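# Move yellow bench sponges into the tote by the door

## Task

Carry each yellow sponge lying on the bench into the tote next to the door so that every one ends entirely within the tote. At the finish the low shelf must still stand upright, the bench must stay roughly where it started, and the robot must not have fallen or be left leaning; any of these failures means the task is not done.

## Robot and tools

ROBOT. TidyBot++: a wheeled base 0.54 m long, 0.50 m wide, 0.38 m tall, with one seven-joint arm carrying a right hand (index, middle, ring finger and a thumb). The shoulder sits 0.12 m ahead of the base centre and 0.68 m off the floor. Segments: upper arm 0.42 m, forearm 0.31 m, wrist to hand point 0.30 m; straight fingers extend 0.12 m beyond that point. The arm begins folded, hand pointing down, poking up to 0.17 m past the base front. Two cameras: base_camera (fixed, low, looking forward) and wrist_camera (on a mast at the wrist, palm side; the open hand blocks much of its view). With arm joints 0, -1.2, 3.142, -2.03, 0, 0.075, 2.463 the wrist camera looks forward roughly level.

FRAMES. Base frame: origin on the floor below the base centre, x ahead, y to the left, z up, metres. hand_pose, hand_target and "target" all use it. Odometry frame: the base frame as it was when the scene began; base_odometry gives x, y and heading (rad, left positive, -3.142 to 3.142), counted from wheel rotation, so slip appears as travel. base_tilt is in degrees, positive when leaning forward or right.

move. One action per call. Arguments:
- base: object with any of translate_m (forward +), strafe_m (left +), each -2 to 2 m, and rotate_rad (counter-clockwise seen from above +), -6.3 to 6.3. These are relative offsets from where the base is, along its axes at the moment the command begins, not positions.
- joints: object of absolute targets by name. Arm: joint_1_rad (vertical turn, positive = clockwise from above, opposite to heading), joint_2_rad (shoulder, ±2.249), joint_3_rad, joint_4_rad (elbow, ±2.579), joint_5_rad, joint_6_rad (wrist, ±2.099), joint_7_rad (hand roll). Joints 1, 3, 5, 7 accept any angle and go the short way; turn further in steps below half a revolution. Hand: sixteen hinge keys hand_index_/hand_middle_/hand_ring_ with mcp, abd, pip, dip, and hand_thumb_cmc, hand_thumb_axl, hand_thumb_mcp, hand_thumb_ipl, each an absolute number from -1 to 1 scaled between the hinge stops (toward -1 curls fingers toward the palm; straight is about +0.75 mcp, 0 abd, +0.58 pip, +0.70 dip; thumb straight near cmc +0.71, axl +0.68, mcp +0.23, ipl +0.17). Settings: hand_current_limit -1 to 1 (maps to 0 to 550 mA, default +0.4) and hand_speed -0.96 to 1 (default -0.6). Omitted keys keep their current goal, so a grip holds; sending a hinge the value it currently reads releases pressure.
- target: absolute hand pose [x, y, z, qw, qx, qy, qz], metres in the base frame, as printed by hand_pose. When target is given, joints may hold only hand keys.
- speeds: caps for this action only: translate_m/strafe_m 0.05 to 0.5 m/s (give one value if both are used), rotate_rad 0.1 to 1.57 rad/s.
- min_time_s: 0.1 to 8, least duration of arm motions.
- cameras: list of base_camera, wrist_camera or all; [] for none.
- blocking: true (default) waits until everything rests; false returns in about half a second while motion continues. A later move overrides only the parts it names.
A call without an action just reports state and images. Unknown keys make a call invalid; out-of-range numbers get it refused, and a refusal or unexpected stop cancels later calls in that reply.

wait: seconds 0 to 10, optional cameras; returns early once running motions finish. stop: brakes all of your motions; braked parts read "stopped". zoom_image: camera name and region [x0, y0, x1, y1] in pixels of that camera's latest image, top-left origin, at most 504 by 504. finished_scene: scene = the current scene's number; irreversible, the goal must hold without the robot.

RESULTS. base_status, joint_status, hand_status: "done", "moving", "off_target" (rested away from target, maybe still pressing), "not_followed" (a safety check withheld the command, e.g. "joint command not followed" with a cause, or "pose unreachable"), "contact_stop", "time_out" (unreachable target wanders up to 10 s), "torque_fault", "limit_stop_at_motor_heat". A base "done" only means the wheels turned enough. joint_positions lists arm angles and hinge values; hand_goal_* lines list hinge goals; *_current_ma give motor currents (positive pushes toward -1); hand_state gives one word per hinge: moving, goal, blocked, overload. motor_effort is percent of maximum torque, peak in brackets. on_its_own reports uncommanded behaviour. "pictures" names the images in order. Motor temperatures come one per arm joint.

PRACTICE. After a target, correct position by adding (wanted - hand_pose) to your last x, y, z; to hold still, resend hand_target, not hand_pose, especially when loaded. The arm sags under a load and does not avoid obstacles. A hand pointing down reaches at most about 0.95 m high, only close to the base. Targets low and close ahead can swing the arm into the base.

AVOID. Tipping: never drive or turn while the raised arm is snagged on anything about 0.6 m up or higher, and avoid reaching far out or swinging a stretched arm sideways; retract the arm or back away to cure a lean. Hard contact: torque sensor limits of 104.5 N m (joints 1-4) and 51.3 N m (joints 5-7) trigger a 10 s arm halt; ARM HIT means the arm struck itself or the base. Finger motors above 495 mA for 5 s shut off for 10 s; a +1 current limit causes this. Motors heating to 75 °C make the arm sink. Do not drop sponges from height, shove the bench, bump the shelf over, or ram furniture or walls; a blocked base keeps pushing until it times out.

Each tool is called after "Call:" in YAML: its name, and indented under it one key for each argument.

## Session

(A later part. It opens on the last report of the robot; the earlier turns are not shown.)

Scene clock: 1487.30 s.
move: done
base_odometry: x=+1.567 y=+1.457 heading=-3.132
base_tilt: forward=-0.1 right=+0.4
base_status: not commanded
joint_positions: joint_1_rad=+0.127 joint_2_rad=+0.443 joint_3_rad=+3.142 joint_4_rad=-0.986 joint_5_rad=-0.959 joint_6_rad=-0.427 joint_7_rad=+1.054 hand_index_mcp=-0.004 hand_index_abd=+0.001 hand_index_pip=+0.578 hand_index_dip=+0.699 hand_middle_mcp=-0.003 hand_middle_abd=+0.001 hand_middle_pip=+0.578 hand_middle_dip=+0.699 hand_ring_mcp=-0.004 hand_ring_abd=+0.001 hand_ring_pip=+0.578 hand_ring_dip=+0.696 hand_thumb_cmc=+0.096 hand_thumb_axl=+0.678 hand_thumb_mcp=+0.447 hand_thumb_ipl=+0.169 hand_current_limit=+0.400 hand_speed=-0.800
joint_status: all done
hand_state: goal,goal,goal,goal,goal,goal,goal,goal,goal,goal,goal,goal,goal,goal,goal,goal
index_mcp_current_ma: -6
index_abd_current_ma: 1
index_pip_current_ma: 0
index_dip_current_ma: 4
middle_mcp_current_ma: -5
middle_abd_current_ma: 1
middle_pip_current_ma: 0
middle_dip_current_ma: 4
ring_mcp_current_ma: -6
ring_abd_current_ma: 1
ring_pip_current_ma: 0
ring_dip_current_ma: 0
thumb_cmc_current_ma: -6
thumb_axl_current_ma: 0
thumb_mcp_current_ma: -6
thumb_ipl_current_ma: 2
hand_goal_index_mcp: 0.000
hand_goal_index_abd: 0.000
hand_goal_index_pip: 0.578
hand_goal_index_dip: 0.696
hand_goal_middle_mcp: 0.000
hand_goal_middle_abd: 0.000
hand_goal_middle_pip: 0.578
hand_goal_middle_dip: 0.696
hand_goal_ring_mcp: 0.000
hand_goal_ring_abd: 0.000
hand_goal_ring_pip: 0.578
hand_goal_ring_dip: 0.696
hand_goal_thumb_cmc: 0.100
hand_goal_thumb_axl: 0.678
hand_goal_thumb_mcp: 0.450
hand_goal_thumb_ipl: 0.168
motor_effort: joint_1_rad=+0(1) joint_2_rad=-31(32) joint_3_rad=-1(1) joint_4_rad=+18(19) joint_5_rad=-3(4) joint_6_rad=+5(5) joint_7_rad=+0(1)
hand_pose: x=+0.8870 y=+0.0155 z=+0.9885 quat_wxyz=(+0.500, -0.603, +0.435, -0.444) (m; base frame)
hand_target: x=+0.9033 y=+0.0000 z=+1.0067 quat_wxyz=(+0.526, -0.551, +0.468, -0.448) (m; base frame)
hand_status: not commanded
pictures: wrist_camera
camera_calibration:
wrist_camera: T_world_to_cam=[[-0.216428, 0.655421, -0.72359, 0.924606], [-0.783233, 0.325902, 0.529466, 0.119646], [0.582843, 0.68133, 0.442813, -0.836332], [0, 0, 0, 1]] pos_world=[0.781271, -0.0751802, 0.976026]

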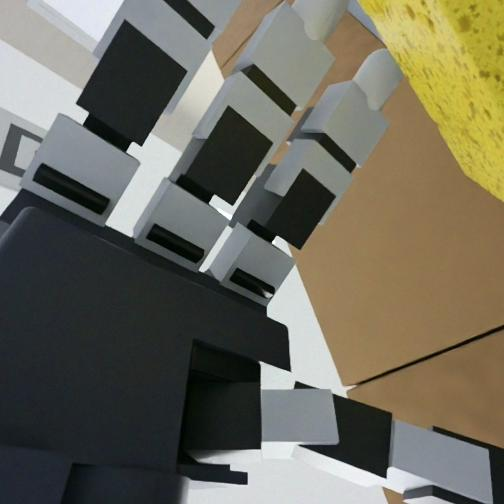

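Call:
move:
  joints: {"joint_2_rad": 0.47, "joint_4_rad": -0.975}
  min_time_s: 1

Call:
move:
  joints: {"hand_thumb_cmc": -0.571}
  cameras: ["wrist_camera"]

Scene clock: 1537.83 s.
move: done
base_odometry: x=+1.567 y=+1.457 heading=-3.132
base_tilt: forward=-0.1 right=+0.4
base_status: not commanded
joint_positions: joint_1_rad=+0.127 joint_2_rad=+0.443 joint_3_rad=+3.142 joint_4_rad=-0.986 joint_5_rad=-0.959 joint_6_rad=-0.427 joint_7_rad=+1.054 hand_index_mcp=-0.004 hand_index_abd=+0.001 hand_index_pip=+0.578 hand_index_dip=+0.699 hand_middle_mcp=-0.003 hand_middle_abd=+0.001 hand_middle_pip=+0.578 hand_middle_dip=+0.699 hand_ring_mcp=-0.004 hand_ring_abd=+0.001 hand_ring_pip=+0.578 hand_ring_dip=+0.696 hand_thumb_cmc=+0.096 hand_thumb_axl=+0.678 hand_thumb_mcp=+0.447 hand_thumb_ipl=+0.169 hand_current_limit=+0.400 hand_speed=-0.800
joint_status: all done
hand_state: goal,goal,goal,goal,goal,goal,goal,goal,goal,goal,goal,goal,goal,goal,goal,goal
index_mcp_current_ma: -6
index_abd_current_ma: 1
index_pip_current_ma: 0
index_dip_current_ma: 4
middle_mcp_current_ma: -5
middle_abd_current_ma: 1
middle_pip_current_ma: 0
middle_dip_current_ma: 4
ring_mcp_current_ma: -6
ring_abd_current_ma: 1
ring_pip_current_ma: 0
ring_dip_current_ma: 0
thumb_cmc_current_ma: -6
thumb_axl_current_ma: 0
thumb_mcp_current_ma: -6
thumb_ipl_current_ma: 2
hand_goal_index_mcp: 0.000
hand_goal_index_abd: 0.000
hand_goal_index_pip: 0.578
hand_goal_index_dip: 0.696
hand_goal_middle_mcp: 0.000
hand_goal_middle_abd: 0.000
hand_goal_middle_pip: 0.578
hand_goal_middle_dip: 0.696
hand_goal_ring_mcp: 0.000
hand_goal_ring_abd: 0.000
hand_goal_ring_pip: 0.578
hand_goal_ring_dip: 0.696
hand_goal_thumb_cmc: 0.100
hand_goal_thumb_axl: 0.678
hand_goal_thumb_mcp: 0.450
hand_goal_thumb_ipl: 0.168
motor_effort: joint_1_rad=+0(1) joint_2_rad=-31(33) joint_3_rad=-1(1) joint_4_rad=+17(19) joint_5_rad=-3(4) joint_6_rad=+5(5) joint_7_rad=+0(1)
hand_pose: x=+0.8870 y=+0.0155 z=+0.9885 quat_wxyz=(+0.500, -0.603, +0.435, -0.444) (m; base frame)
hand_target: x=+0.9037 y=-0.0001 z=+0.9911 quat_wxyz=(+0.521, -0.556, +0.475, -0.440) (m; base frame)
hand_status: not commanded
pictures: none

Scene clock: 1539.23 s.
move: done
base_odometry: x=+1.567 y=+1.457 heading=-3.132
base_tilt: forward=-0.1 right=+0.5
base_status: not commanded
joint_positions: joint_1_rad=+0.127 joint_2_rad=+0.443 joint_3_rad=+3.142 joint_4_rad=-0.986 joint_5_rad=-0.959 joint_6_rad=-0.427 joint_7_rad=+1.054 hand_index_mcp=-0.004 hand_index_abd=+0.001 hand_index_pip=+0.578 hand_index_dip=+0.699 hand_middle_mcp=-0.003 hand_middle_abd=+0.001 hand_middle_pip=+0.578 hand_middle_dip=+0.699 hand_ring_mcp=-0.004 hand_ring_abd=+0.001 hand_ring_pip=+0.578 hand_ring_dip=+0.696 hand_thumb_cmc=-0.567 hand_thumb_axl=+0.678 hand_thumb_mcp=+0.447 hand_thumb_ipl=+0.169 hand_current_limit=+0.400 hand_speed=-0.800
joint_status: all done
hand_state: goal,goal,goal,goal,goal,goal,goal,goal,goal,goal,goal,goal,goal,goal,goal,goal
index_mcp_current_ma: -6
index_abd_current_ma: 1
index_pip_current_ma: 0
index_dip_current_ma: 4
middle_mcp_current_ma: -5
middle_abd_current_ma: 1
middle_pip_current_ma: 0
middle_dip_current_ma: 4
ring_mcp_current_ma: -6
ring_abd_current_ma: 1
ring_pip_current_ma: 0
ring_dip_current_ma: 0
thumb_cmc_current_ma: 5
thumb_axl_current_ma: 0
thumb_mcp_current_ma: -6
thumb_ipl_current_ma: 2
hand_goal_index_mcp: 0.000
hand_goal_index_abd: 0.000
hand_goal_index_pip: 0.578
hand_goal_index_dip: 0.696
hand_goal_middle_mcp: 0.000
hand_goal_middle_abd: 0.000
hand_goal_middle_pip: 0.578
hand_goal_middle_dip: 0.696
hand_goal_ring_mcp: 0.000
hand_goal_ring_abd: 0.000
hand_goal_ring_pip: 0.578
hand_goal_ring_dip: 0.696
hand_goal_thumb_cmc: -0.570
hand_goal_thumb_axl: 0.678
hand_goal_thumb_mcp: 0.450
hand_goal_thumb_ipl: 0.168
motor_effort: joint_1_rad=+0(1) joint_2_rad=-31(32) joint_3_rad=-1(1) joint_4_rad=+18(19) joint_5_rad=-3(3) joint_6_rad=+5(5) joint_7_rad=-1(2)
hand_pose: x=+0.8870 y=+0.0155 z=+0.9885 quat_wxyz=(+0.500, -0.603, +0.435, -0.444) (m; base frame)
hand_target: x=+0.9037 y=-0.0001 z=+0.9911 quat_wxyz=(+0.521, -0.556, +0.475, -0.440) (m; base frame)
hand_status: not commanded
pictures: wrist_camera
camera_calibration:
wrist_camera: T_world_to_cam=[[-0.216428, 0.655421, -0.72359, 0.924606], [-0.783233, 0.325902, 0.529466, 0.119646], [0.582843, 0.68133, 0.442813, -0.836332], [0, 0, 0, 1]] pos_world=[0.781271, -0.0751802, 0.976026]

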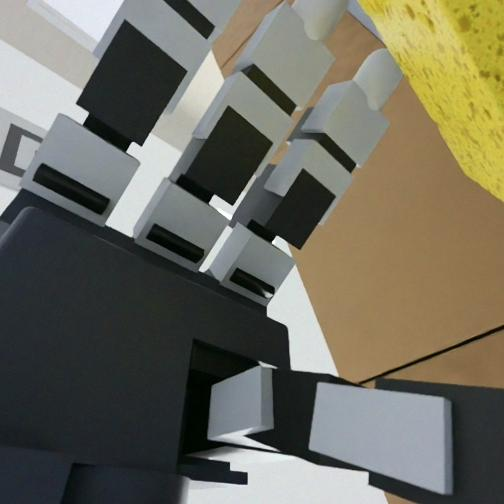

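Call:
move:
  joints: {"joint_2_rad": 0.477, "joint_4_rad": -0.995}
  min_time_s: 1
  cameras: ["wrist_camera"]

Scene clock: 1545.00 s.
move: done
base_odometry: x=+1.567 y=+1.457 heading=-3.132
base_tilt: forward=-0.1 right=+0.4
base_status: not commanded
joint_positions: joint_1_rad=+0.127 joint_2_rad=+0.443 joint_3_rad=+3.142 joint_4_rad=-0.986 joint_5_rad=-0.959 joint_6_rad=-0.427 joint_7_rad=+1.054 hand_index_mcp=-0.004 hand_index_abd=+0.001 hand_index_pip=+0.578 hand_index_dip=+0.699 hand_middle_mcp=-0.003 hand_middle_abd=+0.001 hand_middle_pip=+0.578 hand_middle_dip=+0.699 hand_ring_mcp=-0.004 hand_ring_abd=+0.001 hand_ring_pip=+0.578 hand_ring_dip=+0.696 hand_thumb_cmc=-0.567 hand_thumb_axl=+0.678 hand_thumb_mcp=+0.447 hand_thumb_ipl=+0.169 hand_current_limit=+0.400 hand_speed=-0.800
joint_status: all done
hand_state: goal,goal,goal,goal,goal,goal,goal,goal,goal,goal,goal,goal,goal,goal,goal,goal
index_mcp_current_ma: -6
index_abd_current_ma: 1
index_pip_current_ma: 0
index_dip_current_ma: 4
middle_mcp_current_ma: -5
middle_abd_current_ma: 1
middle_pip_current_ma: 0
middle_dip_current_ma: 4
ring_mcp_current_ma: -6
ring_abd_current_ma: 1
ring_pip_current_ma: 0
ring_dip_current_ma: 0
thumb_cmc_current_ma: 5
thumb_axl_current_ma: 0
thumb_mcp_current_ma: -6
thumb_ipl_current_ma: 2
hand_goal_index_mcp: 0.000
hand_goal_index_abd: 0.000
hand_goal_index_pip: 0.578
hand_goal_index_dip: 0.696
hand_goal_middle_mcp: 0.000
hand_goal_middle_abd: 0.000
hand_goal_middle_pip: 0.578
hand_goal_middle_dip: 0.696
hand_goal_ring_mcp: 0.000
hand_goal_ring_abd: 0.000
hand_goal_ring_pip: 0.578
hand_goal_ring_dip: 0.696
hand_goal_thumb_cmc: -0.570
hand_goal_thumb_axl: 0.678
hand_goal_thumb_mcp: 0.450
hand_goal_thumb_ipl: 0.168
motor_effort: joint_1_rad=+0(1) joint_2_rad=-31(32) joint_3_rad=+0(1) joint_4_rad=+18(19) joint_5_rad=-3(3) joint_6_rad=+5(5) joint_7_rad=+0(1)
hand_pose: x=+0.8873 y=+0.0155 z=+0.9879 quat_wxyz=(+0.500, -0.603, +0.435, -0.444) (m; base frame)
hand_target: x=+0.9043 y=-0.0002 z=+0.9739 quat_wxyz=(+0.516, -0.561, +0.483, -0.432) (m; base frame)
hand_status: not commanded
pictures: wrist_camera
camera_calibration:
wrist_camera: T_world_to_cam=[[-0.216991, 0.655525, -0.723327, 0.9245], [-0.782773, 0.325882, 0.530158, 0.119106], [0.583251, 0.68124, 0.442414, -0.836222], [0, 0, 0, 1]] pos_world=[0.781568, -0.0751797, 0.975528]

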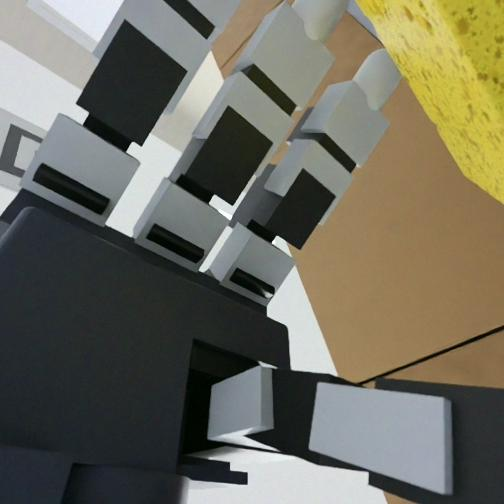

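Call:
move:
  joints: {"joint_2_rad": 0.482, "joint_4_rad": -1.022}
  min_time_s: 1
  cameras: ["wrist_camera"]

Scene clock: 1556.33 s.
move: done
base_odometry: x=+1.567 y=+1.457 heading=-3.132
base_tilt: forward=-0.1 right=+0.4
base_status: not commanded
joint_positions: joint_1_rad=+0.127 joint_2_rad=+0.449 joint_3_rad=+3.142 joint_4_rad=-0.990 joint_5_rad=-0.959 joint_6_rad=-0.427 joint_7_rad=+1.054 hand_index_mcp=-0.004 hand_index_abd=+0.001 hand_index_pip=+0.578 hand_index_dip=+0.699 hand_middle_mcp=-0.003 hand_middle_abd=+0.001 hand_middle_pip=+0.578 hand_middle_dip=+0.699 hand_ring_mcp=-0.004 hand_ring_abd=+0.001 hand_ring_pip=+0.578 hand_ring_dip=+0.696 hand_thumb_cmc=-0.567 hand_thumb_axl=+0.678 hand_thumb_mcp=+0.447 hand_thumb_ipl=+0.169 hand_current_limit=+0.400 hand_speed=-0.800
joint_status: all done
hand_state: goal,goal,goal,goal,goal,goal,goal,goal,goal,goal,goal,goal,goal,goal,goal,goal
index_mcp_current_ma: -6
index_abd_current_ma: 1
index_pip_current_ma: 0
index_dip_current_ma: 4
middle_mcp_current_ma: -5
middle_abd_current_ma: 1
middle_pip_current_ma: 0
middle_dip_current_ma: 4
ring_mcp_current_ma: -6
ring_abd_current_ma: 1
ring_pip_current_ma: 0
ring_dip_current_ma: 0
thumb_cmc_current_ma: 5
thumb_axl_current_ma: 0
thumb_mcp_current_ma: -6
thumb_ipl_current_ma: 2
hand_goal_index_mcp: 0.000
hand_goal_index_abd: 0.000
hand_goal_index_pip: 0.578
hand_goal_index_dip: 0.696
hand_goal_middle_mcp: 0.000
hand_goal_middle_abd: 0.000
hand_goal_middle_pip: 0.578
hand_goal_middle_dip: 0.696
hand_goal_ring_mcp: 0.000
hand_goal_ring_abd: 0.000
hand_goal_ring_pip: 0.578
hand_goal_ring_dip: 0.696
hand_goal_thumb_cmc: -0.570
hand_goal_thumb_axl: 0.678
hand_goal_thumb_mcp: 0.450
hand_goal_thumb_ipl: 0.168
motor_effort: joint_1_rad=+0(1) joint_2_rad=-31(33) joint_3_rad=-1(1) joint_4_rad=+18(19) joint_5_rad=-3(3) joint_6_rad=+5(5) joint_7_rad=+0(1)
hand_pose: x=+0.8885 y=+0.0154 z=+0.9816 quat_wxyz=(+0.498, -0.605, +0.438, -0.441) (m; base frame)
hand_target: x=+0.9033 y=+0.0000 z=+0.9543 quat_wxyz=(+0.509, -0.566, +0.492, -0.422) (m; base frame)
hand_status: not commanded
pictures: wrist_camera
camera_calibration:
wrist_camera: T_world_to_cam=[[-0.223565, 0.656412, -0.720515, 0.923475], [-0.777931, 0.325203, 0.537649, 0.111828], [0.587233, 0.68071, 0.437939, -0.833205], [0, 0, 0, 1]] pos_world=[0.782736, -0.0753753, 0.970147]

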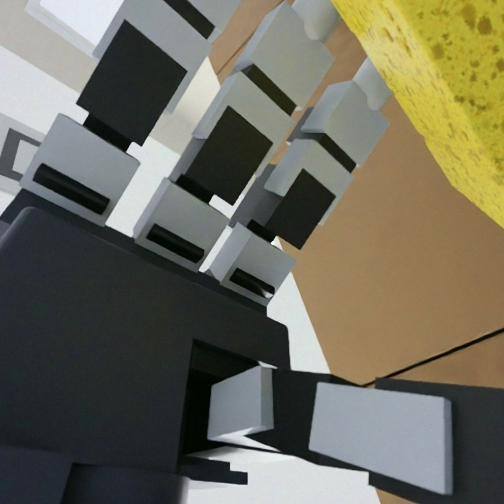

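Call:
move:
  joints: {"joint_2_rad": 0.484, "joint_4_rad": -1.036}
  min_time_s: 1
  cameras: ["wrist_camera"]

Scene clock: 1564.47 s.
move: done
base_odometry: x=+1.567 y=+1.457 heading=-3.132
base_tilt: forward=-0.1 right=+0.4
base_status: not commanded
joint_positions: joint_1_rad=+0.127 joint_2_rad=+0.450 joint_3_rad=+3.142 joint_4_rad=-1.002 joint_5_rad=-0.959 joint_6_rad=-0.427 joint_7_rad=+1.054 hand_index_mcp=-0.004 hand_index_abd=+0.001 hand_index_pip=+0.578 hand_index_dip=+0.699 hand_middle_mcp=-0.003 hand_middle_abd=+0.001 hand_middle_pip=+0.578 hand_middle_dip=+0.699 hand_ring_mcp=-0.004 hand_ring_abd=+0.001 hand_ring_pip=+0.578 hand_ring_dip=+0.696 hand_thumb_cmc=-0.567 hand_thumb_axl=+0.678 hand_thumb_mcp=+0.447 hand_thumb_ipl=+0.169 hand_current_limit=+0.400 hand_speed=-0.800
joint_status: all done
hand_state: goal,goal,goal,goal,goal,goal,goal,goal,goal,goal,goal,goal,goal,goal,goal,goal
index_mcp_current_ma: -6
index_abd_current_ma: 1
index_pip_current_ma: 0
index_dip_current_ma: 4
middle_mcp_current_ma: -5
middle_abd_current_ma: 1
middle_pip_current_ma: 0
middle_dip_current_ma: 4
ring_mcp_current_ma: -6
ring_abd_current_ma: 1
ring_pip_current_ma: 0
ring_dip_current_ma: 0
thumb_cmc_current_ma: 5
thumb_axl_current_ma: 0
thumb_mcp_current_ma: -6
thumb_ipl_current_ma: 2
hand_goal_index_mcp: 0.000
hand_goal_index_abd: 0.000
hand_goal_index_pip: 0.578
hand_goal_index_dip: 0.696
hand_goal_middle_mcp: 0.000
hand_goal_middle_abd: 0.000
hand_goal_middle_pip: 0.578
hand_goal_middle_dip: 0.696
hand_goal_ring_mcp: 0.000
hand_goal_ring_abd: 0.000
hand_goal_ring_pip: 0.578
hand_goal_ring_dip: 0.696
hand_goal_thumb_cmc: -0.570
hand_goal_thumb_axl: 0.678
hand_goal_thumb_mcp: 0.450
hand_goal_thumb_ipl: 0.168
motor_effort: joint_1_rad=+0(1) joint_2_rad=-31(33) joint_3_rad=+0(1) joint_4_rad=+19(19) joint_5_rad=-3(3) joint_6_rad=+4(5) joint_7_rad=-1(1)
hand_pose: x=+0.8880 y=+0.0154 z=+0.9729 quat_wxyz=(+0.495, -0.608, +0.442, -0.436) (m; base frame)
hand_target: x=+0.9023 y=+0.0001 z=+0.9447 quat_wxyz=(+0.506, -0.569, +0.496, -0.417) (m; base frame)
hand_status: not commanded
pictures: wrist_camera
camera_calibration:
wrist_camera: T_world_to_cam=[[-0.233875, 0.657684, -0.716068, 0.921756], [-0.770129, 0.324241, 0.549336, 0.0978784], [0.593468, 0.67994, 0.43067, -0.82756], [0, 0, 0, 1]] pos_world=[0.782085, -0.075269, 0.962677]

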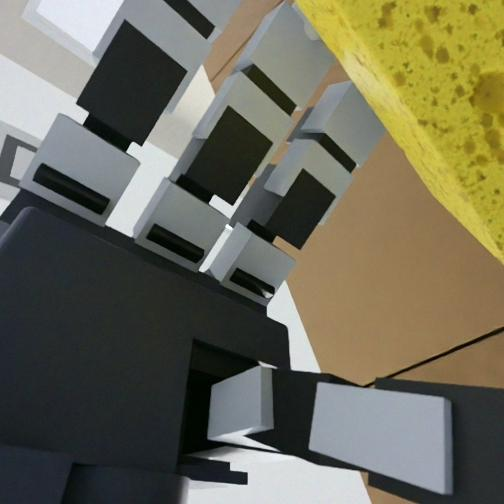

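Call:
move:
  joints: {"hand_speed": -0.75, "hand_ring_mcp": -0.3, "hand_middle_mcp": -0.25, "hand_index_mcp": -0.2, "hand_thumb_mcp": 0.05}
  cameras: ["wrist_camera"]

Scene clock: 1572.10 s.
move: done
base_odometry: x=+1.567 y=+1.457 heading=-3.132
base_tilt: forward=-0.1 right=+0.4
base_status: not commanded
joint_positions: joint_1_rad=+0.127 joint_2_rad=+0.451 joint_3_rad=+3.142 joint_4_rad=-1.003 joint_5_rad=-0.959 joint_6_rad=-0.427 joint_7_rad=+1.053 hand_index_mcp=-0.201 hand_index_abd=+0.001 hand_index_pip=+0.578 hand_index_dip=+0.699 hand_middle_mcp=-0.250 hand_middle_abd=+0.001 hand_middle_pip=+0.578 hand_middle_dip=+0.699 hand_ring_mcp=-0.300 hand_ring_abd=+0.001 hand_ring_pip=+0.578 hand_ring_dip=+0.696 hand_thumb_cmc=-0.567 hand_thumb_axl=+0.678 hand_thumb_mcp=+0.061 hand_thumb_ipl=+0.169 hand_current_limit=+0.400 hand_speed=-0.750
joint_status: all done
hand_state: goal,goal,goal,goal,goal,goal,goal,goal,goal,goal,goal,goal,goal,goal,goal,goal
index_mcp_current_ma: -1
index_abd_current_ma: 1
index_pip_current_ma: 0
index_dip_current_ma: 4
middle_mcp_current_ma: 0
middle_abd_current_ma: 1
middle_pip_current_ma: 0
middle_dip_current_ma: 4
ring_mcp_current_ma: 0
ring_abd_current_ma: 1
ring_pip_current_ma: 0
ring_dip_current_ma: 0
thumb_cmc_current_ma: 5
thumb_axl_current_ma: 0
thumb_mcp_current_ma: 32
thumb_ipl_current_ma: 2
hand_goal_index_mcp: -0.200
hand_goal_index_abd: 0.000
hand_goal_index_pip: 0.578
hand_goal_index_dip: 0.696
hand_goal_middle_mcp: -0.250
hand_goal_middle_abd: 0.000
hand_goal_middle_pip: 0.578
hand_goal_middle_dip: 0.696
hand_goal_ring_mcp: -0.300
hand_goal_ring_abd: 0.000
hand_goal_ring_pip: 0.578
hand_goal_ring_dip: 0.696
hand_goal_thumb_cmc: -0.570
hand_goal_thumb_axl: 0.678
hand_goal_thumb_mcp: 0.050
hand_goal_thumb_ipl: 0.168
motor_effort: joint_1_rad=+0(1) joint_2_rad=-31(32) joint_3_rad=+0(1) joint_4_rad=+18(18) joint_5_rad=-3(3) joint_6_rad=+5(5) joint_7_rad=+1(1)
hand_pose: x=+0.8880 y=+0.0154 z=+0.9726 quat_wxyz=(+0.495, -0.608, +0.442, -0.436) (m; base frame)
hand_target: x=+0.9023 y=+0.0001 z=+0.9447 quat_wxyz=(+0.506, -0.569, +0.496, -0.417) (m; base frame)
hand_status: not commanded
pictures: wrist_camera
camera_calibration:
wrist_camera: T_world_to_cam=[[-0.234145, 0.657768, -0.715903, 0.921672], [-0.769875, 0.324229, 0.549698, 0.0974391], [0.59369, 0.679865, 0.430483, -0.827473], [0, 0, 0, 1]] pos_world=[0.782083, -0.0752686, 0.962478]

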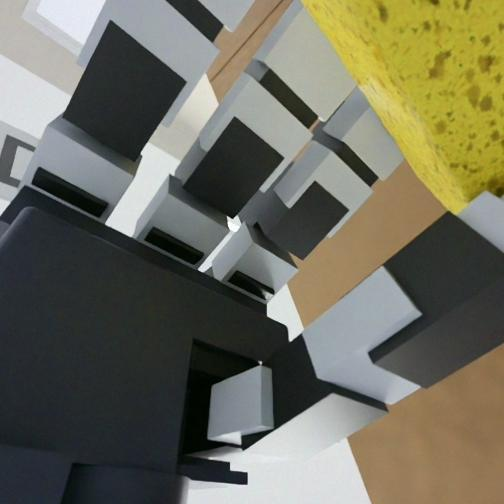

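Call:
move:
  joints: {"hand_ring_mcp": -0.4, "hand_middle_mcp": -0.38, "hand_index_mcp": -0.35, "hand_thumb_mcp": -0.02}
  cameras: ["wrist_camera"]

Scene clock: 1583.33 s.
move: off_target
base_odometry: x=+1.567 y=+1.457 heading=-3.132
base_tilt: forward=-0.2 right=+0.5
base_status: not commanded
joint_positions: joint_1_rad=+0.127 joint_2_rad=+0.451 joint_3_rad=+3.142 joint_4_rad=-1.003 joint_5_rad=-0.962 joint_6_rad=-0.423 joint_7_rad=+1.053 hand_index_mcp=-0.276 hand_index_abd=+0.001 hand_index_pip=+0.592 hand_index_dip=+0.699 hand_middle_mcp=-0.291 hand_middle_abd=+0.000 hand_middle_pip=+0.595 hand_middle_dip=+0.699 hand_ring_mcp=-0.399 hand_ring_abd=+0.001 hand_ring_pip=+0.578 hand_ring_dip=+0.696 hand_thumb_cmc=-0.563 hand_thumb_axl=+0.678 hand_thumb_mcp=+0.052 hand_thumb_ipl=+0.197 hand_current_limit=+0.400 hand_speed=-0.750
joint_status: hand_index_mcp off_target (ended at -0.276, target -0.350); hand_middle_mcp off_target (ended at -0.291, target -0.380); hand_thumb_mcp off_target (ended at +0.052, target -0.020); the others done
hand_state: blocked,goal,goal,goal,blocked,goal,goal,goal,goal,goal,goal,goal,goal,goal,blocked,blocked
index_mcp_current_ma: 272
index_abd_current_ma: 1
index_pip_current_ma: 32
index_dip_current_ma: 4
middle_mcp_current_ma: 340
middle_abd_current_ma: 0
middle_pip_current_ma: 39
middle_dip_current_ma: 4
ring_mcp_current_ma: 2
ring_abd_current_ma: 1
ring_pip_current_ma: 0
ring_dip_current_ma: 0
thumb_cmc_current_ma: 14
thumb_axl_current_ma: 0
thumb_mcp_current_ma: 338
thumb_ipl_current_ma: 112
hand_goal_index_mcp: -0.350
hand_goal_index_abd: 0.000
hand_goal_index_pip: 0.578
hand_goal_index_dip: 0.696
hand_goal_middle_mcp: -0.380
hand_goal_middle_abd: 0.000
hand_goal_middle_pip: 0.578
hand_goal_middle_dip: 0.696
hand_goal_ring_mcp: -0.400
hand_goal_ring_abd: 0.000
hand_goal_ring_pip: 0.578
hand_goal_ring_dip: 0.696
hand_goal_thumb_cmc: -0.570
hand_goal_thumb_axl: 0.678
hand_goal_thumb_mcp: -0.020
hand_goal_thumb_ipl: 0.168
motor_effort: joint_1_rad=+0(1) joint_2_rad=-30(31) joint_3_rad=-1(1) joint_4_rad=+17(18) joint_5_rad=-2(3) joint_6_rad=+4(5) joint_7_rad=-1(1)
hand_pose: x=+0.8885 y=+0.0152 z=+0.9733 quat_wxyz=(+0.496, -0.606, +0.443, -0.436) (m; base frame)
hand_target: x=+0.9023 y=+0.0001 z=+0.9447 quat_wxyz=(+0.506, -0.569, +0.496, -0.417) (m; base frame)
hand_status: not commanded
pictures: wrist_camera
camera_calibration:
wrist_camera: T_world_to_cam=[[-0.23108, 0.6609, -0.714012, 0.91789], [-0.770133, 0.324217, 0.549344, 0.0981034], [0.594556, 0.676826, 0.434061, -0.832104], [0, 0, 0, 1]] pos_world=[0.782391, -0.0752507, 0.962675]

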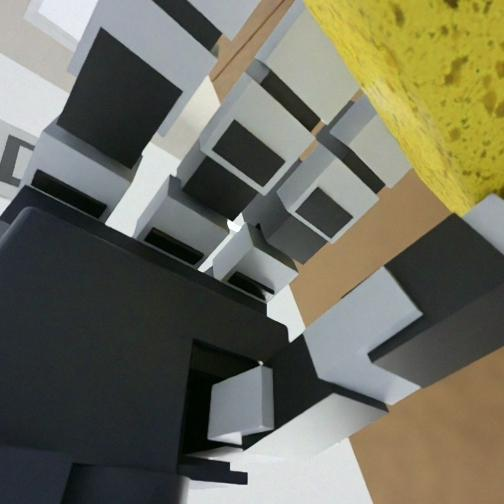

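Call:
move:
  joints: {"joint_2_rad": 0.45, "joint_4_rad": -0.95}
  min_time_s: 2
  cameras: ["wrist_camera"]

Scene clock: 1598.67 s.
move: done
base_odometry: x=+1.567 y=+1.457 heading=-3.132
base_tilt: forward=-0.1 right=+0.5
base_status: not commanded
joint_positions: joint_1_rad=+0.127 joint_2_rad=+0.451 joint_3_rad=+3.142 joint_4_rad=-0.983 joint_5_rad=-0.962 joint_6_rad=-0.423 joint_7_rad=+1.053 hand_index_mcp=-0.278 hand_index_abd=+0.001 hand_index_pip=+0.592 hand_index_dip=+0.699 hand_middle_mcp=-0.294 hand_middle_abd=+0.000 hand_middle_pip=+0.595 hand_middle_dip=+0.699 hand_ring_mcp=-0.400 hand_ring_abd=+0.001 hand_ring_pip=+0.578 hand_ring_dip=+0.696 hand_thumb_cmc=-0.563 hand_thumb_axl=+0.678 hand_thumb_mcp=+0.052 hand_thumb_ipl=+0.199 hand_current_limit=+0.400 hand_speed=-0.750
joint_status: all done
hand_state: blocked,goal,goal,goal,blocked,goal,goal,goal,goal,goal,goal,goal,goal,goal,blocked,blocked
index_mcp_current_ma: 262
index_abd_current_ma: 1
index_pip_current_ma: 32
index_dip_current_ma: 4
middle_mcp_current_ma: 330
middle_abd_current_ma: 0
middle_pip_current_ma: 39
middle_dip_current_ma: 4
ring_mcp_current_ma: 0
ring_abd_current_ma: 1
ring_pip_current_ma: 0
ring_dip_current_ma: 0
thumb_cmc_current_ma: 14
thumb_axl_current_ma: 0
thumb_mcp_current_ma: 338
thumb_ipl_current_ma: 123
hand_goal_index_mcp: -0.350
hand_goal_index_abd: 0.000
hand_goal_index_pip: 0.578
hand_goal_index_dip: 0.696
hand_goal_middle_mcp: -0.380
hand_goal_middle_abd: 0.000
hand_goal_middle_pip: 0.578
hand_goal_middle_dip: 0.696
hand_goal_ring_mcp: -0.400
hand_goal_ring_abd: 0.000
hand_goal_ring_pip: 0.578
hand_goal_ring_dip: 0.696
hand_goal_thumb_cmc: -0.570
hand_goal_thumb_axl: 0.678
hand_goal_thumb_mcp: -0.020
hand_goal_thumb_ipl: 0.168
motor_effort: joint_1_rad=+0(1) joint_2_rad=-32(32) joint_3_rad=+0(1) joint_4_rad=+17(19) joint_5_rad=-3(3) joint_6_rad=+5(5) joint_7_rad=-1(1)
hand_pose: x=+0.8901 y=+0.0149 z=+0.9848 quat_wxyz=(+0.500, -0.602, +0.437, -0.443) (m; base frame)
hand_target: x=+0.8986 y=+0.0007 z=+1.0213 quat_wxyz=(+0.530, -0.548, +0.462, -0.454) (m; base frame)
hand_status: not commanded
pictures: wrist_camera
camera_calibration:
wrist_camera: T_world_to_cam=[[-0.216951, 0.659023, -0.720153, 0.920084], [-0.780857, 0.325565, 0.533169, 0.118467], [0.585827, 0.678009, 0.443971, -0.839909], [0, 0, 0, 1]] pos_world=[0.784161, -0.0754601, 0.972333]

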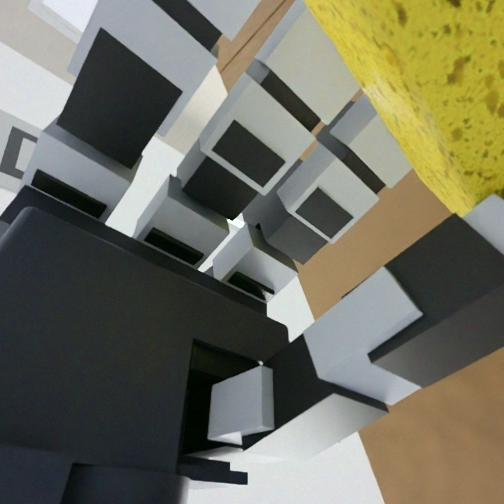

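Call:
move:
  joints: {"joint_2_rad": 0.38, "joint_4_rad": -0.92}
  min_time_s: 2

Call:
move:
  base: {"translate_m": -0.12}
  speeds: {"translate_m": 0.25}
  joints: {"joint_2_rad": 0.2, "joint_4_rad": -1.0}
  min_time_s: 2
  cameras: ["wrist_camera"]

Scene clock: 1609.57 s.
move: done
base_odometry: x=+1.567 y=+1.457 heading=-3.132
base_tilt: forward=-0.1 right=+0.4
base_status: not commanded
joint_positions: joint_1_rad=+0.127 joint_2_rad=+0.396 joint_3_rad=+3.142 joint_4_rad=-0.953 joint_5_rad=-0.962 joint_6_rad=-0.423 joint_7_rad=+1.053 hand_index_mcp=-0.279 hand_index_abd=+0.001 hand_index_pip=+0.592 hand_index_dip=+0.699 hand_middle_mcp=-0.294 hand_middle_abd=+0.000 hand_middle_pip=+0.595 hand_middle_dip=+0.699 hand_ring_mcp=-0.400 hand_ring_abd=+0.001 hand_ring_pip=+0.578 hand_ring_dip=+0.696 hand_thumb_cmc=-0.562 hand_thumb_axl=+0.678 hand_thumb_mcp=+0.052 hand_thumb_ipl=+0.199 hand_current_limit=+0.400 hand_speed=-0.750
joint_status: all done
hand_state: blocked,goal,goal,goal,blocked,goal,goal,goal,goal,goal,goal,goal,goal,goal,blocked,blocked
index_mcp_current_ma: 259
index_abd_current_ma: 1
index_pip_current_ma: 32
index_dip_current_ma: 4
middle_mcp_current_ma: 326
middle_abd_current_ma: 0
middle_pip_current_ma: 39
middle_dip_current_ma: 4
ring_mcp_current_ma: 0
ring_abd_current_ma: 1
ring_pip_current_ma: 0
ring_dip_current_ma: 0
thumb_cmc_current_ma: 15
thumb_axl_current_ma: 0
thumb_mcp_current_ma: 338
thumb_ipl_current_ma: 125
hand_goal_index_mcp: -0.350
hand_goal_index_abd: 0.000
hand_goal_index_pip: 0.578
hand_goal_index_dip: 0.696
hand_goal_middle_mcp: -0.380
hand_goal_middle_abd: 0.000
hand_goal_middle_pip: 0.578
hand_goal_middle_dip: 0.696
hand_goal_ring_mcp: -0.400
hand_goal_ring_abd: 0.000
hand_goal_ring_pip: 0.578
hand_goal_ring_dip: 0.696
hand_goal_thumb_cmc: -0.570
hand_goal_thumb_axl: 0.678
hand_goal_thumb_mcp: -0.020
hand_goal_thumb_ipl: 0.168
motor_effort: joint_1_rad=+0(1) joint_2_rad=-30(33) joint_3_rad=+0(1) joint_4_rad=+18(19) joint_5_rad=-2(3) joint_6_rad=+5(5) joint_7_rad=+0(1)
hand_pose: x=+0.8736 y=+0.0171 z=+1.0435 quat_wxyz=(+0.514, -0.586, +0.414, -0.470) (m; base frame)
hand_target: x=+0.8729 y=+0.0044 z=+1.0921 quat_wxyz=(+0.548, -0.528, +0.432, -0.484) (m; base frame)
hand_status: not commanded
pictures: none

Scene clock: 1611.93 s.
move: done
base_odometry: x=+1.687 y=+1.458 heading=-3.132
base_tilt: forward=-0.2 right=+0.5
base_status: done
joint_positions: joint_1_rad=+0.130 joint_2_rad=+0.209 joint_3_rad=+3.142 joint_4_rad=-0.969 joint_5_rad=-0.962 joint_6_rad=-0.423 joint_7_rad=+1.053 hand_index_mcp=-0.281 hand_index_abd=+0.001 hand_index_pip=+0.592 hand_index_dip=+0.699 hand_middle_mcp=-0.297 hand_middle_abd=+0.000 hand_middle_pip=+0.595 hand_middle_dip=+0.699 hand_ring_mcp=-0.402 hand_ring_abd=+0.001 hand_ring_pip=+0.578 hand_ring_dip=+0.696 hand_thumb_cmc=-0.562 hand_thumb_axl=+0.678 hand_thumb_mcp=+0.053 hand_thumb_ipl=+0.200 hand_current_limit=+0.400 hand_speed=-0.750
joint_status: all done
hand_state: blocked,goal,goal,goal,blocked,goal,goal,goal,goal,goal,goal,goal,goal,goal,blocked,blocked
index_mcp_current_ma: 251
index_abd_current_ma: 1
index_pip_current_ma: 32
index_dip_current_ma: 4
middle_mcp_current_ma: 316
middle_abd_current_ma: 0
middle_pip_current_ma: 39
middle_dip_current_ma: 5
ring_mcp_current_ma: -4
ring_abd_current_ma: 1
ring_pip_current_ma: 0
ring_dip_current_ma: 0
thumb_cmc_current_ma: 16
thumb_axl_current_ma: 0
thumb_mcp_current_ma: 345
thumb_ipl_current_ma: 127
hand_goal_index_mcp: -0.350
hand_goal_index_abd: 0.000
hand_goal_index_pip: 0.578
hand_goal_index_dip: 0.696
hand_goal_middle_mcp: -0.380
hand_goal_middle_abd: 0.000
hand_goal_middle_pip: 0.578
hand_goal_middle_dip: 0.696
hand_goal_ring_mcp: -0.400
hand_goal_ring_abd: 0.000
hand_goal_ring_pip: 0.578
hand_goal_ring_dip: 0.696
hand_goal_thumb_cmc: -0.570
hand_goal_thumb_axl: 0.678
hand_goal_thumb_mcp: -0.020
hand_goal_thumb_ipl: 0.168
motor_effort: joint_1_rad=-1(2) joint_2_rad=-24(33) joint_3_rad=+0(2) joint_4_rad=+17(20) joint_5_rad=-3(3) joint_6_rad=+5(6) joint_7_rad=+0(1)
hand_pose: x=+0.7953 y=+0.0252 z=+1.1668 quat_wxyz=(+0.541, -0.549, +0.364, -0.523) (m; base frame)
hand_target: x=+0.7963 y=+0.0154 z=+1.1725 quat_wxyz=(+0.565, -0.508, +0.401, -0.513) (m; base frame)
hand_status: not commanded
pictures: wrist_camera
camera_calibration:
wrist_camera: T_world_to_cam=[[-0.0246196, 0.634978, -0.772138, 0.93213], [-0.887338, 0.341876, 0.309439, 0.289369], [0.460462, 0.692766, 0.555023, -0.90237], [0, 0, 0, 1]] pos_world=[0.695224, -0.0656787, 1.13103]

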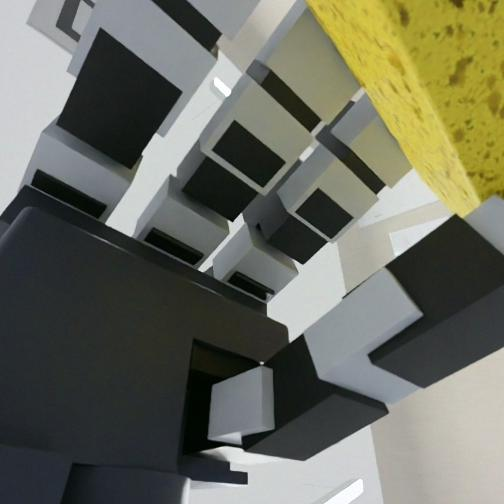

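Call:
move:
  joints: {"joint_1_rad": 0.0, "joint_2_rad": -0.35, "joint_4_rad": -1.45, "joint_5_rad": 0.0, "joint_6_rad": -0.55, "joint_7_rad": -0.07}
  min_time_s: 3.5

Call:
move:
  base: {"strafe_m": 1.32}

Call:
move:
  base: {"translate_m": 1.6}
  cameras: ["wrist_camera"]

Scene clock: 1631.67 s.
move: done
base_odometry: x=+1.687 y=+1.458 heading=-3.132
base_tilt: forward=-0.1 right=+0.4
base_status: not commanded
joint_positions: joint_1_rad=+0.019 joint_2_rad=-0.342 joint_3_rad=+3.142 joint_4_rad=-1.420 joint_5_rad=-0.049 joint_6_rad=-0.467 joint_7_rad=-0.013 hand_index_mcp=-0.281 hand_index_abd=+0.001 hand_index_pip=+0.592 hand_index_dip=+0.699 hand_middle_mcp=-0.297 hand_middle_abd=-0.001 hand_middle_pip=+0.595 hand_middle_dip=+0.699 hand_ring_mcp=-0.402 hand_ring_abd=+0.001 hand_ring_pip=+0.578 hand_ring_dip=+0.696 hand_thumb_cmc=-0.562 hand_thumb_axl=+0.678 hand_thumb_mcp=+0.053 hand_thumb_ipl=+0.200 hand_current_limit=+0.400 hand_speed=-0.750
joint_status: all done
hand_state: blocked,goal,goal,goal,blocked,goal,goal,goal,goal,goal,goal,goal,goal,goal,blocked,blocked
index_mcp_current_ma: 251
index_abd_current_ma: 1
index_pip_current_ma: 32
index_dip_current_ma: 4
middle_mcp_current_ma: 316
middle_abd_current_ma: 0
middle_pip_current_ma: 39
middle_dip_current_ma: 5
ring_mcp_current_ma: -4
ring_abd_current_ma: 1
ring_pip_current_ma: 0
ring_dip_current_ma: 0
thumb_cmc_current_ma: 16
thumb_axl_current_ma: 0
thumb_mcp_current_ma: 345
thumb_ipl_current_ma: 127
hand_goal_index_mcp: -0.350
hand_goal_index_abd: 0.000
hand_goal_index_pip: 0.578
hand_goal_index_dip: 0.696
hand_goal_middle_mcp: -0.380
hand_goal_middle_abd: 0.000
hand_goal_middle_pip: 0.578
hand_goal_middle_dip: 0.696
hand_goal_ring_mcp: -0.400
hand_goal_ring_abd: 0.000
hand_goal_ring_pip: 0.578
hand_goal_ring_dip: 0.696
hand_goal_thumb_cmc: -0.570
hand_goal_thumb_axl: 0.678
hand_goal_thumb_mcp: -0.020
hand_goal_thumb_ipl: 0.168
motor_effort: joint_1_rad=+0(1) joint_2_rad=-5(25) joint_3_rad=+0(1) joint_4_rad=+17(18) joint_5_rad=+0(4) joint_6_rad=+8(9) joint_7_rad=-1(2)
hand_pose: x=+0.5583 y=+0.0267 z=+1.1512 quat_wxyz=(+0.521, -0.480, +0.507, -0.491) (m; base frame)
hand_target: x=+0.5488 y=+0.0297 z=+1.1129 quat_wxyz=(+0.496, -0.501, +0.537, -0.463) (m; base frame)
hand_status: not commanded
pictures: none

Scene clock: 1635.67 s.
move: done
base_odometry: x=+1.700 y=+0.138 heading=-3.131
base_tilt: forward=-0.2 right=+0.5
base_status: done
joint_positions: joint_1_rad=+0.016 joint_2_rad=-0.343 joint_3_rad=+3.142 joint_4_rad=-1.420 joint_5_rad=-0.045 joint_6_rad=-0.468 joint_7_rad=-0.014 hand_index_mcp=-0.281 hand_index_abd=+0.001 hand_index_pip=+0.592 hand_index_dip=+0.699 hand_middle_mcp=-0.297 hand_middle_abd=-0.001 hand_middle_pip=+0.595 hand_middle_dip=+0.699 hand_ring_mcp=-0.402 hand_ring_abd=+0.000 hand_ring_pip=+0.578 hand_ring_dip=+0.696 hand_thumb_cmc=-0.562 hand_thumb_axl=+0.678 hand_thumb_mcp=+0.053 hand_thumb_ipl=+0.200 hand_current_limit=+0.400 hand_speed=-0.750
joint_status: not commanded
hand_state: blocked,goal,goal,goal,blocked,goal,goal,goal,goal,goal,goal,goal,goal,goal,blocked,blocked
index_mcp_current_ma: 251
index_abd_current_ma: 1
index_pip_current_ma: 32
index_dip_current_ma: 4
middle_mcp_current_ma: 316
middle_abd_current_ma: -1
middle_pip_current_ma: 39
middle_dip_current_ma: 5
ring_mcp_current_ma: -4
ring_abd_current_ma: 0
ring_pip_current_ma: 0
ring_dip_current_ma: 0
thumb_cmc_current_ma: 16
thumb_axl_current_ma: 0
thumb_mcp_current_ma: 345
thumb_ipl_current_ma: 127
hand_goal_index_mcp: -0.350
hand_goal_index_abd: 0.000
hand_goal_index_pip: 0.578
hand_goal_index_dip: 0.696
hand_goal_middle_mcp: -0.380
hand_goal_middle_abd: 0.000
hand_goal_middle_pip: 0.578
hand_goal_middle_dip: 0.696
hand_goal_ring_mcp: -0.400
hand_goal_ring_abd: 0.000
hand_goal_ring_pip: 0.578
hand_goal_ring_dip: 0.696
hand_goal_thumb_cmc: -0.570
hand_goal_thumb_axl: 0.678
hand_goal_thumb_mcp: -0.020
hand_goal_thumb_ipl: 0.168
motor_effort: joint_1_rad=+0(1) joint_2_rad=-5(6) joint_3_rad=+1(2) joint_4_rad=+18(18) joint_5_rad=+0(1) joint_6_rad=+8(9) joint_7_rad=-1(1)
hand_pose: x=+0.5579 y=+0.0274 z=+1.1512 quat_wxyz=(+0.521, -0.481, +0.506, -0.492) (m; base frame)
hand_target: x=+0.5488 y=+0.0297 z=+1.1129 quat_wxyz=(+0.496, -0.501, +0.537, -0.463) (m; base frame)
hand_status: not commanded
pictures: none

Scene clock: 1640.23 s.
move: done
base_odometry: x=+0.100 y=+0.122 heading=-3.131
base_tilt: forward=-0.3 right=+0.4
base_status: done
joint_positions: joint_1_rad=+0.016 joint_2_rad=-0.348 joint_3_rad=+3.142 joint_4_rad=-1.422 joint_5_rad=-0.045 joint_6_rad=-0.469 joint_7_rad=-0.014 hand_index_mcp=-0.281 hand_index_abd=+0.001 hand_index_pip=+0.592 hand_index_dip=+0.699 hand_middle_mcp=-0.297 hand_middle_abd=-0.001 hand_middle_pip=+0.595 hand_middle_dip=+0.699 hand_ring_mcp=-0.402 hand_ring_abd=+0.000 hand_ring_pip=+0.578 hand_ring_dip=+0.696 hand_thumb_cmc=-0.562 hand_thumb_axl=+0.678 hand_thumb_mcp=+0.053 hand_thumb_ipl=+0.200 hand_current_limit=+0.400 hand_speed=-0.750
joint_status: not commanded
hand_state: blocked,goal,goal,goal,blocked,goal,goal,goal,goal,goal,goal,goal,goal,goal,blocked,blocked
index_mcp_current_ma: 251
index_abd_current_ma: 1
index_pip_current_ma: 32
index_dip_current_ma: 4
middle_mcp_current_ma: 315
middle_abd_current_ma: -1
middle_pip_current_ma: 39
middle_dip_current_ma: 5
ring_mcp_current_ma: -4
ring_abd_current_ma: 0
ring_pip_current_ma: 0
ring_dip_current_ma: 0
thumb_cmc_current_ma: 16
thumb_axl_current_ma: 0
thumb_mcp_current_ma: 345
thumb_ipl_current_ma: 127
hand_goal_index_mcp: -0.350
hand_goal_index_abd: 0.000
hand_goal_index_pip: 0.578
hand_goal_index_dip: 0.696
hand_goal_middle_mcp: -0.380
hand_goal_middle_abd: 0.000
hand_goal_middle_pip: 0.578
hand_goal_middle_dip: 0.696
hand_goal_ring_mcp: -0.400
hand_goal_ring_abd: 0.000
hand_goal_ring_pip: 0.578
hand_goal_ring_dip: 0.696
hand_goal_thumb_cmc: -0.570
hand_goal_thumb_axl: 0.678
hand_goal_thumb_mcp: -0.020
hand_goal_thumb_ipl: 0.168
motor_effort: joint_1_rad=+0(1) joint_2_rad=-5(8) joint_3_rad=+1(2) joint_4_rad=+16(18) joint_5_rad=+0(1) joint_6_rad=+8(9) joint_7_rad=-1(2)
hand_pose: x=+0.5554 y=+0.0275 z=+1.1522 quat_wxyz=(+0.521, -0.480, +0.505, -0.492) (m; base frame)
hand_target: x=+0.5488 y=+0.0297 z=+1.1129 quat_wxyz=(+0.496, -0.501, +0.537, -0.463) (m; base frame)
hand_status: not commanded
pictures: wrist_camera
camera_calibration:
wrist_camera: T_world_to_cam=[[0.023207, 0.791009, -0.611364, 0.697399], [-0.762052, 0.409823, 0.501319, -0.212321], [0.647099, 0.454257, 0.612301, -0.948483], [0, 0, 0, 1]] pos_world=[0.435778, -0.0337799, 1.11356]

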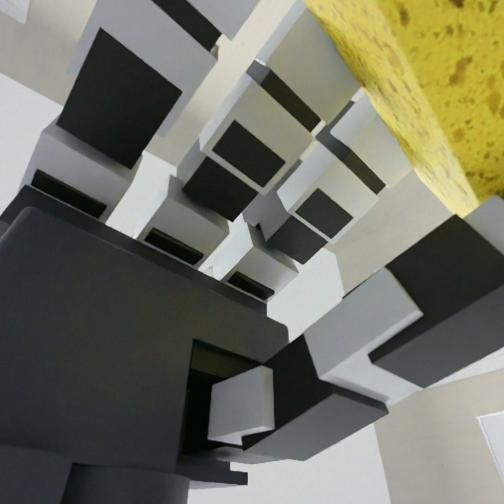

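Call:
move:
  base: {"translate_m": 1.11, "strafe_m": 0.27, "rotate_rad": 1.515}
  joints: {"hand_ring_mcp": -0.9}

Call:
move:
  joints: {"joint_1_rad": -0.014, "joint_2_rad": 0.5, "joint_4_rad": -1.6, "joint_5_rad": 0.02, "joint_6_rad": -0.6, "joint_7_rad": -1.64}
  min_time_s: 3.5
  cameras: ["base_camera"]

Scene clock: 1753.40 s.
move: done
base_odometry: x=-1.008 y=-0.160 heading=-1.615
base_tilt: forward=-0.1 right=+0.3
base_status: done
joint_positions: joint_1_rad=+0.013 joint_2_rad=-0.350 joint_3_rad=+3.143 joint_4_rad=-1.422 joint_5_rad=-0.041 joint_6_rad=-0.469 joint_7_rad=-0.014 hand_index_mcp=-0.281 hand_index_abd=+0.001 hand_index_pip=+0.592 hand_index_dip=+0.699 hand_middle_mcp=-0.297 hand_middle_abd=-0.001 hand_middle_pip=+0.595 hand_middle_dip=+0.699 hand_ring_mcp=-0.890 hand_ring_abd=+0.000 hand_ring_pip=+0.578 hand_ring_dip=+0.696 hand_thumb_cmc=-0.562 hand_thumb_axl=+0.678 hand_thumb_mcp=+0.054 hand_thumb_ipl=+0.200 hand_current_limit=+0.400 hand_speed=-0.750
joint_status: all done
hand_state: blocked,goal,goal,goal,blocked,goal,goal,goal,goal,goal,goal,goal,goal,goal,blocked,blocked
index_mcp_current_ma: 250
index_abd_current_ma: 1
index_pip_current_ma: 32
index_dip_current_ma: 4
middle_mcp_current_ma: 313
middle_abd_current_ma: -1
middle_pip_current_ma: 39
middle_dip_current_ma: 5
ring_mcp_current_ma: 22
ring_abd_current_ma: 0
ring_pip_current_ma: 0
ring_dip_current_ma: 0
thumb_cmc_current_ma: 16
thumb_axl_current_ma: 0
thumb_mcp_current_ma: 347
thumb_ipl_current_ma: 128
hand_goal_index_mcp: -0.350
hand_goal_index_abd: 0.000
hand_goal_index_pip: 0.578
hand_goal_index_dip: 0.696
hand_goal_middle_mcp: -0.380
hand_goal_middle_abd: 0.000
hand_goal_middle_pip: 0.578
hand_goal_middle_dip: 0.696
hand_goal_ring_mcp: -0.900
hand_goal_ring_abd: 0.000
hand_goal_ring_pip: 0.578
hand_goal_ring_dip: 0.696
hand_goal_thumb_cmc: -0.570
hand_goal_thumb_axl: 0.678
hand_goal_thumb_mcp: -0.020
hand_goal_thumb_ipl: 0.168
motor_effort: joint_1_rad=+0(2) joint_2_rad=-5(7) joint_3_rad=+1(3) joint_4_rad=+17(18) joint_5_rad=+0(1) joint_6_rad=+8(9) joint_7_rad=+0(2)
hand_pose: x=+0.5545 y=+0.0274 z=+1.1528 quat_wxyz=(+0.521, -0.481, +0.504, -0.493) (m; base frame)
hand_target: x=+0.5488 y=+0.0297 z=+1.1129 quat_wxyz=(+0.496, -0.501, +0.537, -0.463) (m; base frame)
hand_status: not commanded
pictures: none

Scene clock: 1757.53 s.
move: done
base_odometry: x=-1.008 y=-0.160 heading=-1.615
base_tilt: forward=-0.1 right=+0.4
base_status: not commanded
joint_positions: joint_1_rad=+0.005 joint_2_rad=+0.482 joint_3_rad=+3.143 joint_4_rad=-1.574 joint_5_rad=-0.027 joint_6_rad=-0.526 joint_7_rad=-1.582 hand_index_mcp=-0.281 hand_index_abd=-0.001 hand_index_pip=+0.594 hand_index_dip=+0.699 hand_middle_mcp=-0.297 hand_middle_abd=-0.003 hand_middle_pip=+0.596 hand_middle_dip=+0.699 hand_ring_mcp=-0.890 hand_ring_abd=+0.000 hand_ring_pip=+0.578 hand_ring_dip=+0.696 hand_thumb_cmc=-0.562 hand_thumb_axl=+0.678 hand_thumb_mcp=+0.054 hand_thumb_ipl=+0.200 hand_current_limit=+0.400 hand_speed=-0.750
joint_status: all done
hand_state: blocked,goal,goal,goal,blocked,goal,goal,goal,goal,goal,goal,goal,goal,goal,blocked,blocked
index_mcp_current_ma: 250
index_abd_current_ma: -1
index_pip_current_ma: 36
index_dip_current_ma: 4
middle_mcp_current_ma: 313
middle_abd_current_ma: -4
middle_pip_current_ma: 43
middle_dip_current_ma: 5
ring_mcp_current_ma: 21
ring_abd_current_ma: 0
ring_pip_current_ma: 0
ring_dip_current_ma: 0
thumb_cmc_current_ma: 15
thumb_axl_current_ma: 0
thumb_mcp_current_ma: 347
thumb_ipl_current_ma: 128
hand_goal_index_mcp: -0.350
hand_goal_index_abd: 0.000
hand_goal_index_pip: 0.578
hand_goal_index_dip: 0.696
hand_goal_middle_mcp: -0.380
hand_goal_middle_abd: 0.000
hand_goal_middle_pip: 0.578
hand_goal_middle_dip: 0.696
hand_goal_ring_mcp: -0.900
hand_goal_ring_abd: 0.000
hand_goal_ring_pip: 0.578
hand_goal_ring_dip: 0.696
hand_goal_thumb_cmc: -0.570
hand_goal_thumb_axl: 0.678
hand_goal_thumb_mcp: -0.020
hand_goal_thumb_ipl: 0.168
motor_effort: joint_1_rad=+0(1) joint_2_rad=-29(32) joint_3_rad=-1(1) joint_4_rad=+15(19) joint_5_rad=-1(3) joint_6_rad=+5(9) joint_7_rad=-1(2)
hand_pose: x=+0.7738 y=+0.0852 z=+0.6669 quat_wxyz=(+0.276, +0.018, +0.961, +0.010) (m; base frame)
hand_target: x=+0.7447 y=+0.0902 z=+0.6306 quat_wxyz=(+0.219, +0.020, +0.975, +0.002) (m; base frame)
hand_status: not commanded
pictures: base_camera

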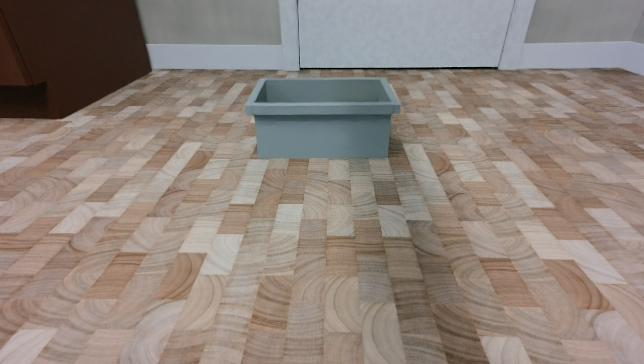

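Call:
zoom_image:
  camera: "base_camera"
  region: [230, 60, 420, 170]

Scaled by 2.653.

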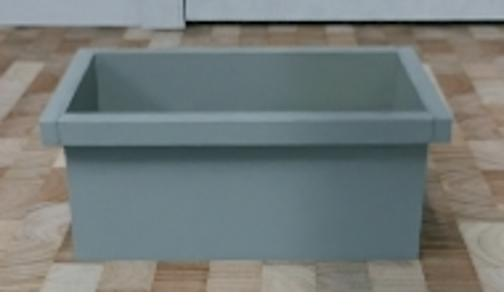

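Call:
move:
  joints: {"joint_2_rad": 0.95, "joint_4_rad": -1.72, "joint_6_rad": -0.42}
  min_time_s: 2.5

Call:
move:
  base: {"translate_m": 0.44, "strafe_m": -0.094}
  speeds: {"translate_m": 0.25}
  cameras: ["base_camera"]

Call:
zoom_image:
  camera: "base_camera"
  region: [80, 60, 480, 320]

Scene clock: 1799.80 s.
move: done
base_odometry: x=-1.008 y=-0.160 heading=-1.615
base_tilt: forward=-0.1 right=+0.4
base_status: not commanded
joint_positions: joint_1_rad=+0.005 joint_2_rad=+0.926 joint_3_rad=+3.143 joint_4_rad=-1.698 joint_5_rad=-0.026 joint_6_rad=-0.484 joint_7_rad=-1.583 hand_index_mcp=-0.281 hand_index_abd=-0.001 hand_index_pip=+0.594 hand_index_dip=+0.699 hand_middle_mcp=-0.297 hand_middle_abd=-0.003 hand_middle_pip=+0.596 hand_middle_dip=+0.699 hand_ring_mcp=-0.890 hand_ring_abd=+0.000 hand_ring_pip=+0.578 hand_ring_dip=+0.696 hand_thumb_cmc=-0.562 hand_thumb_axl=+0.678 hand_thumb_mcp=+0.054 hand_thumb_ipl=+0.200 hand_current_limit=+0.400 hand_speed=-0.750
joint_status: all done
hand_state: blocked,goal,goal,goal,blocked,goal,goal,goal,goal,goal,goal,goal,goal,goal,blocked,blocked
index_mcp_current_ma: 250
index_abd_current_ma: -1
index_pip_current_ma: 38
index_dip_current_ma: 4
middle_mcp_current_ma: 313
middle_abd_current_ma: -4
middle_pip_current_ma: 43
middle_dip_current_ma: 5
ring_mcp_current_ma: 21
ring_abd_current_ma: 0
ring_pip_current_ma: 0
ring_dip_current_ma: 0
thumb_cmc_current_ma: 15
thumb_axl_current_ma: 0
thumb_mcp_current_ma: 347
thumb_ipl_current_ma: 128
hand_goal_index_mcp: -0.350
hand_goal_index_abd: 0.000
hand_goal_index_pip: 0.578
hand_goal_index_dip: 0.696
hand_goal_middle_mcp: -0.380
hand_goal_middle_abd: 0.000
hand_goal_middle_pip: 0.578
hand_goal_middle_dip: 0.696
hand_goal_ring_mcp: -0.900
hand_goal_ring_abd: 0.000
hand_goal_ring_pip: 0.578
hand_goal_ring_dip: 0.696
hand_goal_thumb_cmc: -0.570
hand_goal_thumb_axl: 0.678
hand_goal_thumb_mcp: -0.020
hand_goal_thumb_ipl: 0.168
motor_effort: joint_1_rad=+0(1) joint_2_rad=-32(36) joint_3_rad=+0(1) joint_4_rad=+7(15) joint_5_rad=+0(1) joint_6_rad=+0(4) joint_7_rad=+0(2)
hand_pose: x=+0.6474 y=+0.0855 z=+0.3620 quat_wxyz=(+0.017, +0.021, +1.000, +0.006) (m; base frame)
hand_target: x=+0.6455 y=+0.0898 z=+0.3462 quat_wxyz=(+0.026, +0.019, +0.999, -0.003) (m; base frame)
hand_status: not commanded
pictures: none

Scene clock: 1802.37 s.
move: done
base_odometry: x=-1.121 y=-0.596 heading=-1.616
base_tilt: forward=+0.0 right=+0.4
base_status: done
joint_positions: joint_1_rad=+0.001 joint_2_rad=+0.926 joint_3_rad=+3.143 joint_4_rad=-1.702 joint_5_rad=-0.026 joint_6_rad=-0.479 joint_7_rad=-1.584 hand_index_mcp=-0.281 hand_index_abd=-0.001 hand_index_pip=+0.594 hand_index_dip=+0.699 hand_middle_mcp=-0.297 hand_middle_abd=-0.003 hand_middle_pip=+0.596 hand_middle_dip=+0.699 hand_ring_mcp=-0.890 hand_ring_abd=+0.000 hand_ring_pip=+0.578 hand_ring_dip=+0.696 hand_thumb_cmc=-0.562 hand_thumb_axl=+0.678 hand_thumb_mcp=+0.054 hand_thumb_ipl=+0.200 hand_current_limit=+0.400 hand_speed=-0.750
joint_status: not commanded
hand_state: blocked,goal,goal,goal,blocked,goal,goal,goal,goal,goal,goal,goal,goal,goal,blocked,blocked
index_mcp_current_ma: 250
index_abd_current_ma: -1
index_pip_current_ma: 38
index_dip_current_ma: 4
middle_mcp_current_ma: 313
middle_abd_current_ma: -4
middle_pip_current_ma: 43
middle_dip_current_ma: 5
ring_mcp_current_ma: 21
ring_abd_current_ma: 0
ring_pip_current_ma: 0
ring_dip_current_ma: 0
thumb_cmc_current_ma: 15
thumb_axl_current_ma: 0
thumb_mcp_current_ma: 347
thumb_ipl_current_ma: 128
hand_goal_index_mcp: -0.350
hand_goal_index_abd: 0.000
hand_goal_index_pip: 0.578
hand_goal_index_dip: 0.696
hand_goal_middle_mcp: -0.380
hand_goal_middle_abd: 0.000
hand_goal_middle_pip: 0.578
hand_goal_middle_dip: 0.696
hand_goal_ring_mcp: -0.900
hand_goal_ring_abd: 0.000
hand_goal_ring_pip: 0.578
hand_goal_ring_dip: 0.696
hand_goal_thumb_cmc: -0.570
hand_goal_thumb_axl: 0.678
hand_goal_thumb_mcp: -0.020
hand_goal_thumb_ipl: 0.168
motor_effort: joint_1_rad=-1(1) joint_2_rad=-33(33) joint_3_rad=-1(1) joint_4_rad=+7(9) joint_5_rad=-1(1) joint_6_rad=+0(1) joint_7_rad=+0(2)
hand_pose: x=+0.6460 y=+0.0878 z=+0.3613 quat_wxyz=(+0.017, +0.019, +1.000, +0.006) (m; base frame)
hand_target: x=+0.6455 y=+0.0898 z=+0.3462 quat_wxyz=(+0.026, +0.019, +0.999, -0.003) (m; base frame)
hand_status: not commanded
pictures: base_camera

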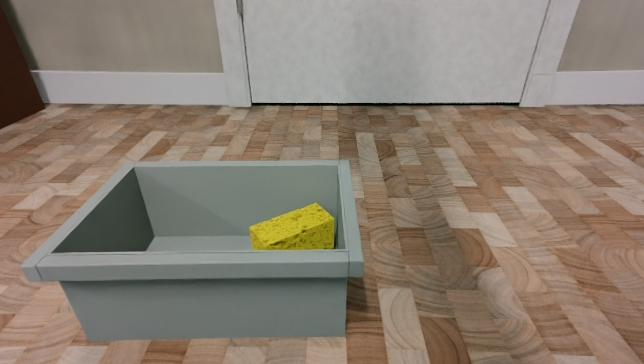

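Scaled by 1.260.

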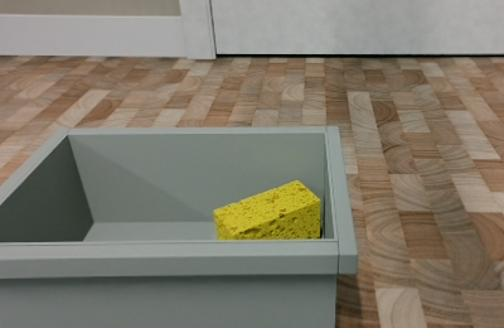

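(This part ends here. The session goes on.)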